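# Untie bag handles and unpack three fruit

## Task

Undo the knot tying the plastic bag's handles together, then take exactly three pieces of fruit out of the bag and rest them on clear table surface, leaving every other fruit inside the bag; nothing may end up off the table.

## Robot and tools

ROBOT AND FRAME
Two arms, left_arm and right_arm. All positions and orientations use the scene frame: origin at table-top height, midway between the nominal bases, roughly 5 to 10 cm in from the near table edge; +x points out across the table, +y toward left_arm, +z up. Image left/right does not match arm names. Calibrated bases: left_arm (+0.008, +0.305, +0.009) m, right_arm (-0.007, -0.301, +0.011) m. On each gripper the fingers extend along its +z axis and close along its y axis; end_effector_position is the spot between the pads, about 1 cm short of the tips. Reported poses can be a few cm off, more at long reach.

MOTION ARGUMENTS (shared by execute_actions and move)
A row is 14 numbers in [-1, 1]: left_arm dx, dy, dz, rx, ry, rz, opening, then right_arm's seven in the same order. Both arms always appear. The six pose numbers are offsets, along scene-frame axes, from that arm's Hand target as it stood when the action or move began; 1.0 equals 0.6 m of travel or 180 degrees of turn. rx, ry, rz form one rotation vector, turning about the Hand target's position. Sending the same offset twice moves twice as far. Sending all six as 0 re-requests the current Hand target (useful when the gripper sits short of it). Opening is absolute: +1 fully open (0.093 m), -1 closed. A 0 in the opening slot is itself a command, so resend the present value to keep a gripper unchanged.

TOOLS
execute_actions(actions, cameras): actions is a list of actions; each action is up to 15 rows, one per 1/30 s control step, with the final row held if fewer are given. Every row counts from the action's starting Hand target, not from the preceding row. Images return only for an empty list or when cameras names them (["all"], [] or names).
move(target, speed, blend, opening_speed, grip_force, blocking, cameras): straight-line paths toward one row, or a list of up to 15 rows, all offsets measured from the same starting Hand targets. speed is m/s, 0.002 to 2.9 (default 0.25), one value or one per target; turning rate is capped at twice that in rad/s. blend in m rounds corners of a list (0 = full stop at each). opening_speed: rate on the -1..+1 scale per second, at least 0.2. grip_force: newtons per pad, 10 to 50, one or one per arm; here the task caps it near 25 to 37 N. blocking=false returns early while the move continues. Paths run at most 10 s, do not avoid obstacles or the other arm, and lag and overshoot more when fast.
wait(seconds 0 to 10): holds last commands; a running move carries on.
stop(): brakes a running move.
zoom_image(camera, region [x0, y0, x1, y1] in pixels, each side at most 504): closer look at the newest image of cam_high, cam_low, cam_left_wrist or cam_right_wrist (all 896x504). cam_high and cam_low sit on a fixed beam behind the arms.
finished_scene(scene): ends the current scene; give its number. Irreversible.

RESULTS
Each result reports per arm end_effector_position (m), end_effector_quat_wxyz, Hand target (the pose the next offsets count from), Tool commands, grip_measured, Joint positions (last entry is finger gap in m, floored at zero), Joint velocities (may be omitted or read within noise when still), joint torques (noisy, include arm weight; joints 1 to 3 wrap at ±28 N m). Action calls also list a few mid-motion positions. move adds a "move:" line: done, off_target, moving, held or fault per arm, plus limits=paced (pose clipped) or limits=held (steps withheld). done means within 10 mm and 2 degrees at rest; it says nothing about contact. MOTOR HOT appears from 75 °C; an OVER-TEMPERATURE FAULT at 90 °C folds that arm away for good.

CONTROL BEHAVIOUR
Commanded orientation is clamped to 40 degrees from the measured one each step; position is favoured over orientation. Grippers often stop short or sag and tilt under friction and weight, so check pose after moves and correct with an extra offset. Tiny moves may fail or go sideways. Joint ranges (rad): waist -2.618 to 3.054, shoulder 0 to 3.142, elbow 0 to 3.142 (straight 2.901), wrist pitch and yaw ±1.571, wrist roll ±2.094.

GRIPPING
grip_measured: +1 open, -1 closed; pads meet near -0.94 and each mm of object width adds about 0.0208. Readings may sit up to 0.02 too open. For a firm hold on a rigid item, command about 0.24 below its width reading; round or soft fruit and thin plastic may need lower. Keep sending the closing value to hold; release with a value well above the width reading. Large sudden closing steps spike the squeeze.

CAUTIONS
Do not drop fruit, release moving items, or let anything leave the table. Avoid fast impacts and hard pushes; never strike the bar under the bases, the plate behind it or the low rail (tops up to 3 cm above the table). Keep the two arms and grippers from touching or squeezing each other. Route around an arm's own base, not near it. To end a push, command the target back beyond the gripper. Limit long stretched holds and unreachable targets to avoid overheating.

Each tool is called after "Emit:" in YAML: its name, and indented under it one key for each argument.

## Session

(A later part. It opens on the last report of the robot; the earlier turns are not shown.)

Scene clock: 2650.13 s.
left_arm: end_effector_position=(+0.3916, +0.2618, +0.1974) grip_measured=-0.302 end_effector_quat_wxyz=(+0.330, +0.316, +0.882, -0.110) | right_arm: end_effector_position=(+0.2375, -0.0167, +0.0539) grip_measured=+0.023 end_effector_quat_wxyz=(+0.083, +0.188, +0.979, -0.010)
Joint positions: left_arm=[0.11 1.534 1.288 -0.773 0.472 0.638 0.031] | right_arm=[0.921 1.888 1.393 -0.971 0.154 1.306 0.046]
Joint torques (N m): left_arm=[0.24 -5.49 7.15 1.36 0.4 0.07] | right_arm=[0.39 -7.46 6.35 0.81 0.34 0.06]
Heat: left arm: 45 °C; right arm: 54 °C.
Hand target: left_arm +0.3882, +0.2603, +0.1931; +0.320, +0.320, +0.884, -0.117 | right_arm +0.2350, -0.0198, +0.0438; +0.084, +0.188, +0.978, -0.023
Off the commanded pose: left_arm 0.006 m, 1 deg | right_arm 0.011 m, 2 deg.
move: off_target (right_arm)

Emit:
move:
  target: [0,0,0,0,0,0,-0.3,0,0,-0.004,0,0,0,0]
  speed: 0.03
  cameras: ["cam_high","cam_low","cam_right_wrist"]

Emit:
zoom_image:
  camera: "cam_low"
  region: [250, 260, 420, 360]

Scene clock: 2658.23 s.
left_arm: end_effector_position=(+0.3916, +0.2618, +0.1974) grip_measured=-0.302 end_effector_quat_wxyz=(+0.330, +0.316, +0.882, -0.110) | right_arm: end_effector_position=(+0.2376, -0.0166, +0.0539) grip_measured=+0.023 end_effector_quat_wxyz=(+0.083, +0.188, +0.979, -0.010)
Joint positions: left_arm=[0.11 1.534 1.288 -0.773 0.472 0.638 0.031] | right_arm=[0.921 1.888 1.393 -0.97 0.154 1.306 0.046]
Joint torques (N m): left_arm=[0.2 -5.48 7.1 1.37 0.4 0.08] | right_arm=[0.31 -7.32 5.86 0.91 0.31 0.08]
Heat: left arm: 45 °C; right arm: 53 °C.
Hand target: left_arm +0.3882, +0.2603, +0.1931; +0.320, +0.320, +0.884, -0.117 | right_arm +0.2350, -0.0198, +0.0414; +0.084, +0.188, +0.978, -0.023
Off the commanded pose: left_arm 0.006 m, 1 deg | right_arm 0.013 m, 2 deg.
move: off_target (right_arm)
camera_calibration:
cam_right_wrist: T_world_to_cam=[[-0.361919, -0.932156, -0.0100339, 0.0708788], [-0.90349, 0.348097, 0.250068, 0.24676], [-0.229609, 0.0995696, -0.968176, 0.194268], [0, 0, 0, 1]] pos_world=[0.293203, -0.0391696, 0.12709]
Images, in order (width x height): cam_high 896x504, cam_low 896x504, cam_right_wrist 896x504.

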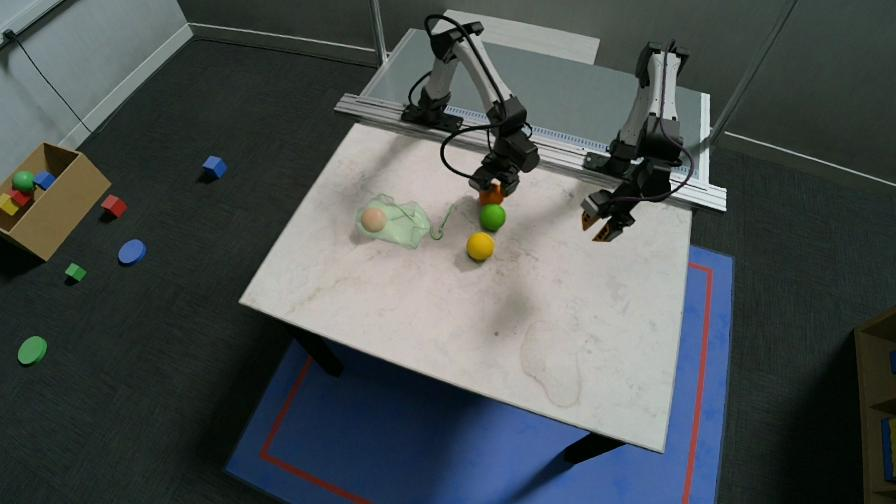

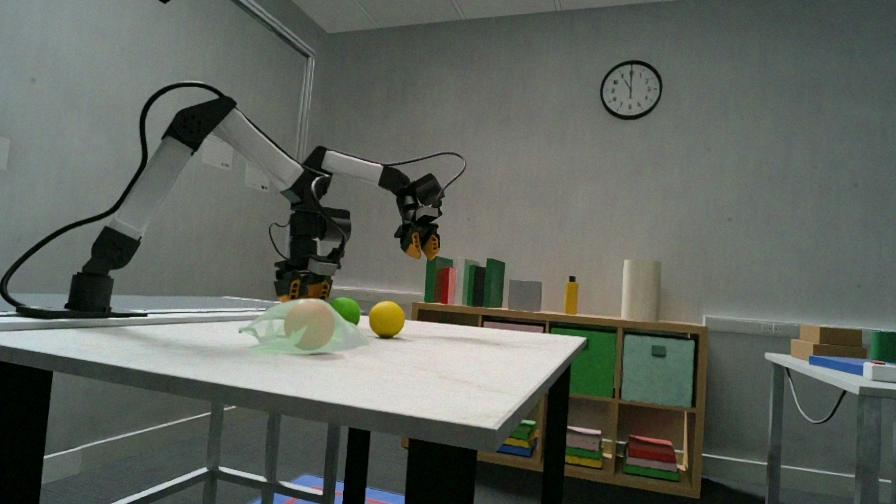

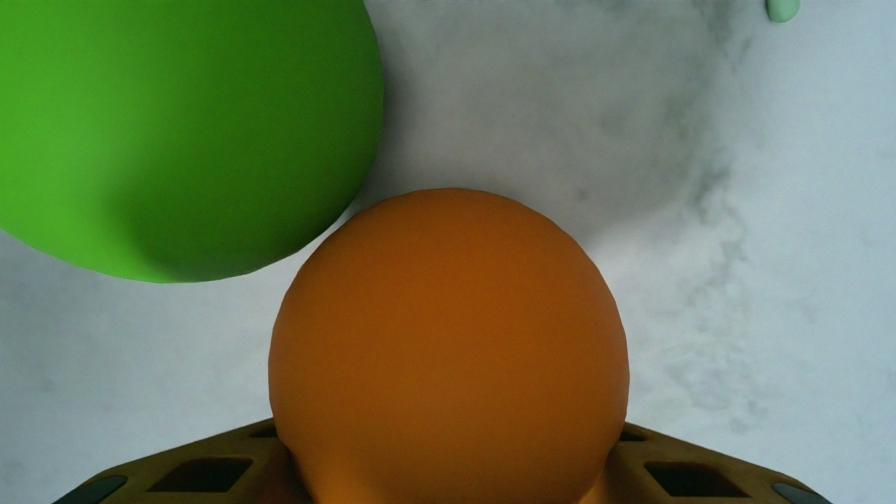

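Scaled by 2.965 from the camera's 896x504 image, which has a finer 1280x720 frame.

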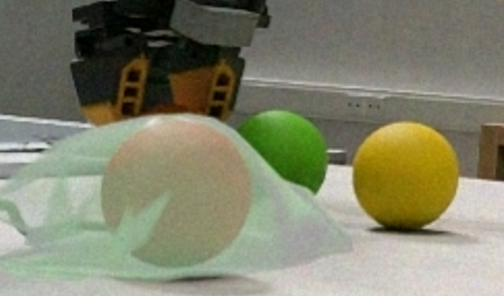

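Emit:
move:
  target:
    - [0,0,0,0,0,0,-0.3,0,0,0.004,0,0,0,0.0]
    - [0,0,0,0,0,0,-0.3,0,0,0.004,0,0,0,0.8]
  speed: 0.03
  opening_speed: 0.25
  cameras: ["cam_right_wrist"]

Scene clock: 2667.93 s.
left_arm: end_effector_position=(+0.3916, +0.2618, +0.1974) grip_measured=-0.302 end_effector_quat_wxyz=(+0.330, +0.316, +0.882, -0.110) | right_arm: end_effector_position=(+0.2381, -0.0163, +0.0540) grip_measured=+0.799 end_effector_quat_wxyz=(+0.084, +0.189, +0.978, -0.009)
Joint positions: left_arm=[0.11 1.534 1.288 -0.773 0.472 0.638 0.031] | right_arm=[0.921 1.888 1.393 -0.968 0.155 1.306 0.084]
Joint torques (N m): left_arm=[0.21 -5.49 7.15 1.35 0.41 0.09] | right_arm=[0.31 -7.47 6.39 0.77 0.32 0.09]
Heat: left arm: 45 °C; right arm: 53 °C.
Hand target: left_arm +0.3882, +0.2603, +0.1931; +0.320, +0.320, +0.884, -0.117 | right_arm +0.2351, -0.0198, +0.0439; +0.084, +0.188, +0.978, -0.023
Off the commanded pose: left_arm 0.006 m, 1 deg | right_arm 0.011 m, 2 deg.
move: off_target (right_arm); target 2's new opening was sent with right_arm's hand 0.011 m and 2 deg from that target
camera_calibration:
cam_right_wrist: T_world_to_cam=[[-0.362291, -0.931987, -0.0120355, 0.0715482], [-0.903922, 0.348174, 0.248395, 0.247255], [-0.227311, 0.100871, -0.968584, 0.193936], [0, 0, 0, 1]] pos_world=[0.293505, -0.0389682, 0.127288]
Images, in order (width x height): cam_right_wrist 896x504.

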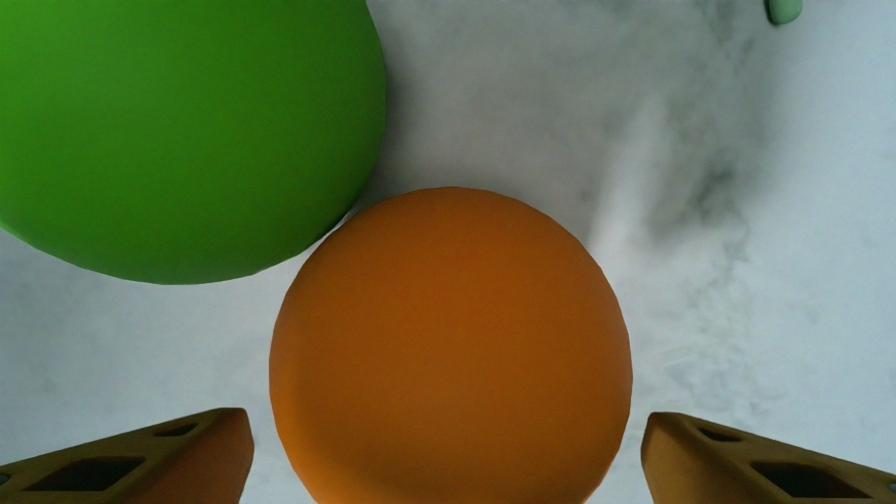

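Emit:
move:
  target: [0,0,0,0,0,0,-0.3,0,0,0.25,0,0,0,0.8]
  speed: 0.12
  cameras: ["cam_high","cam_low","cam_right_wrist"]

Emit:
zoom_image:
  camera: "cam_high"
  region: [340, 150, 560, 290]

Scene clock: 2677.77 s.
left_arm: end_effector_position=(+0.3916, +0.2618, +0.1974) grip_measured=-0.302 end_effector_quat_wxyz=(+0.330, +0.316, +0.882, -0.110) | right_arm: end_effector_position=(+0.2357, -0.0187, +0.1854) grip_measured=+0.799 end_effector_quat_wxyz=(+0.078, +0.188, +0.979, -0.023)
Joint positions: left_arm=[0.11 1.534 1.288 -0.773 0.472 0.638 0.031] | right_arm=[0.921 1.881 1.912 -1.524 0.156 1.306 0.084]
Joint torques (N m): left_arm=[0.27 -5.44 7.13 1.37 0.4 0.06] | right_arm=[0.27 -9.29 10.71 0.28 0.31 0.09]
Heat: left arm: 45 °C; right arm: 53 °C.
Hand target: left_arm +0.3882, +0.2603, +0.1931; +0.320, +0.320, +0.884, -0.117 | right_arm +0.2351, -0.0199, +0.1937; +0.084, +0.188, +0.978, -0.024
Off the commanded pose: left_arm 0.006 m, 1 deg | right_arm 0.009 m, 1 deg.
move: done
camera_calibration:
cam_right_wrist: T_world_to_cam=[[-0.362365, -0.931875, 0.0173384, 0.0645885], [-0.899555, 0.354545, 0.255143, 0.211155], [-0.243909, 0.0768582, -0.966748, 0.324073], [0, 0, 0, 1]] pos_world=[0.292394, -0.0395831, 0.258302]
Images, in order (width x height): cam_high 896x504, cam_low 896x504, cam_right_wrist 896x504.

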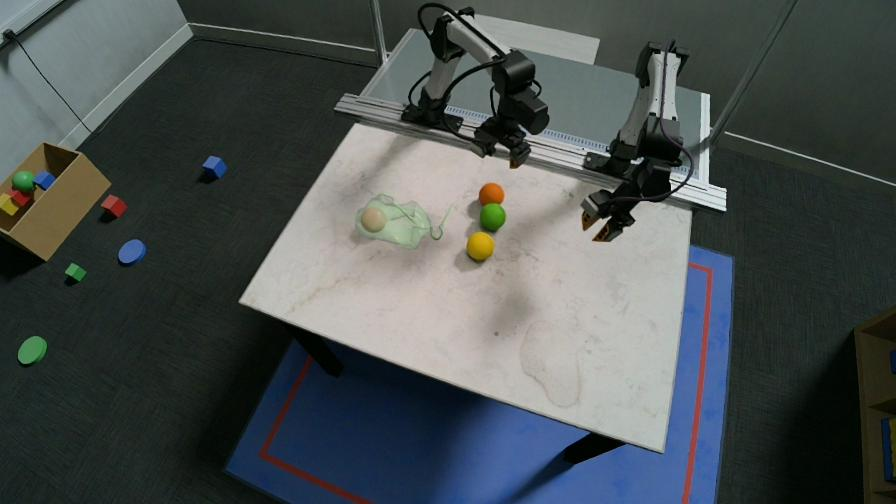

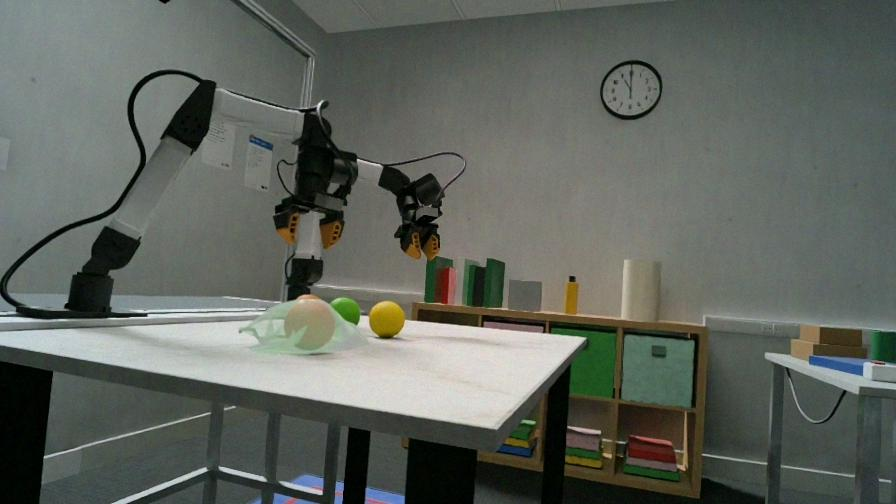

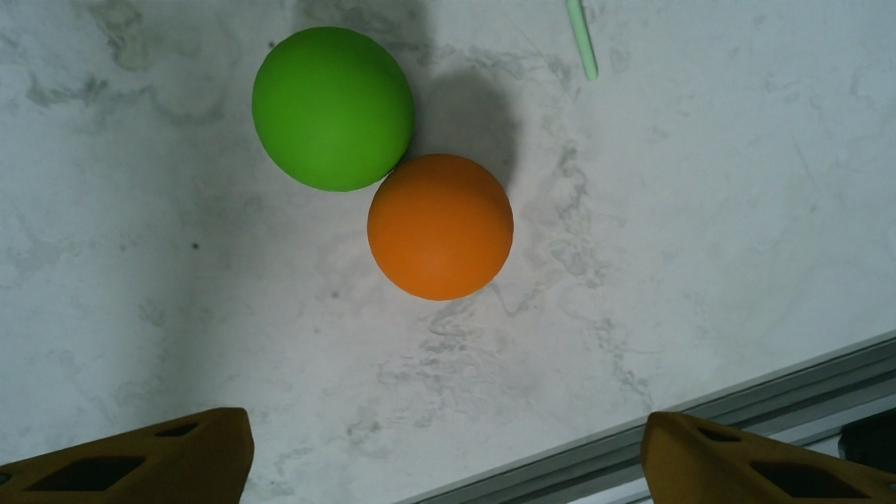

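Scaled by 2.291 from the camera's 896x504 image, which has a finer 1280x720 frame.

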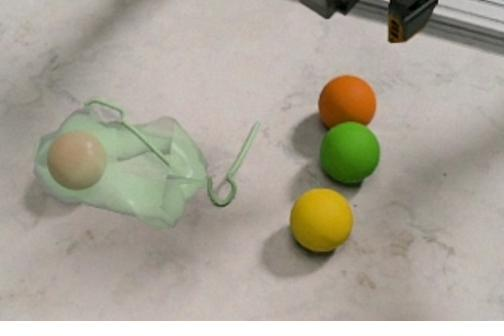

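Emit:
finished_scene:
  scene: 1

The scene is finished: the task was done.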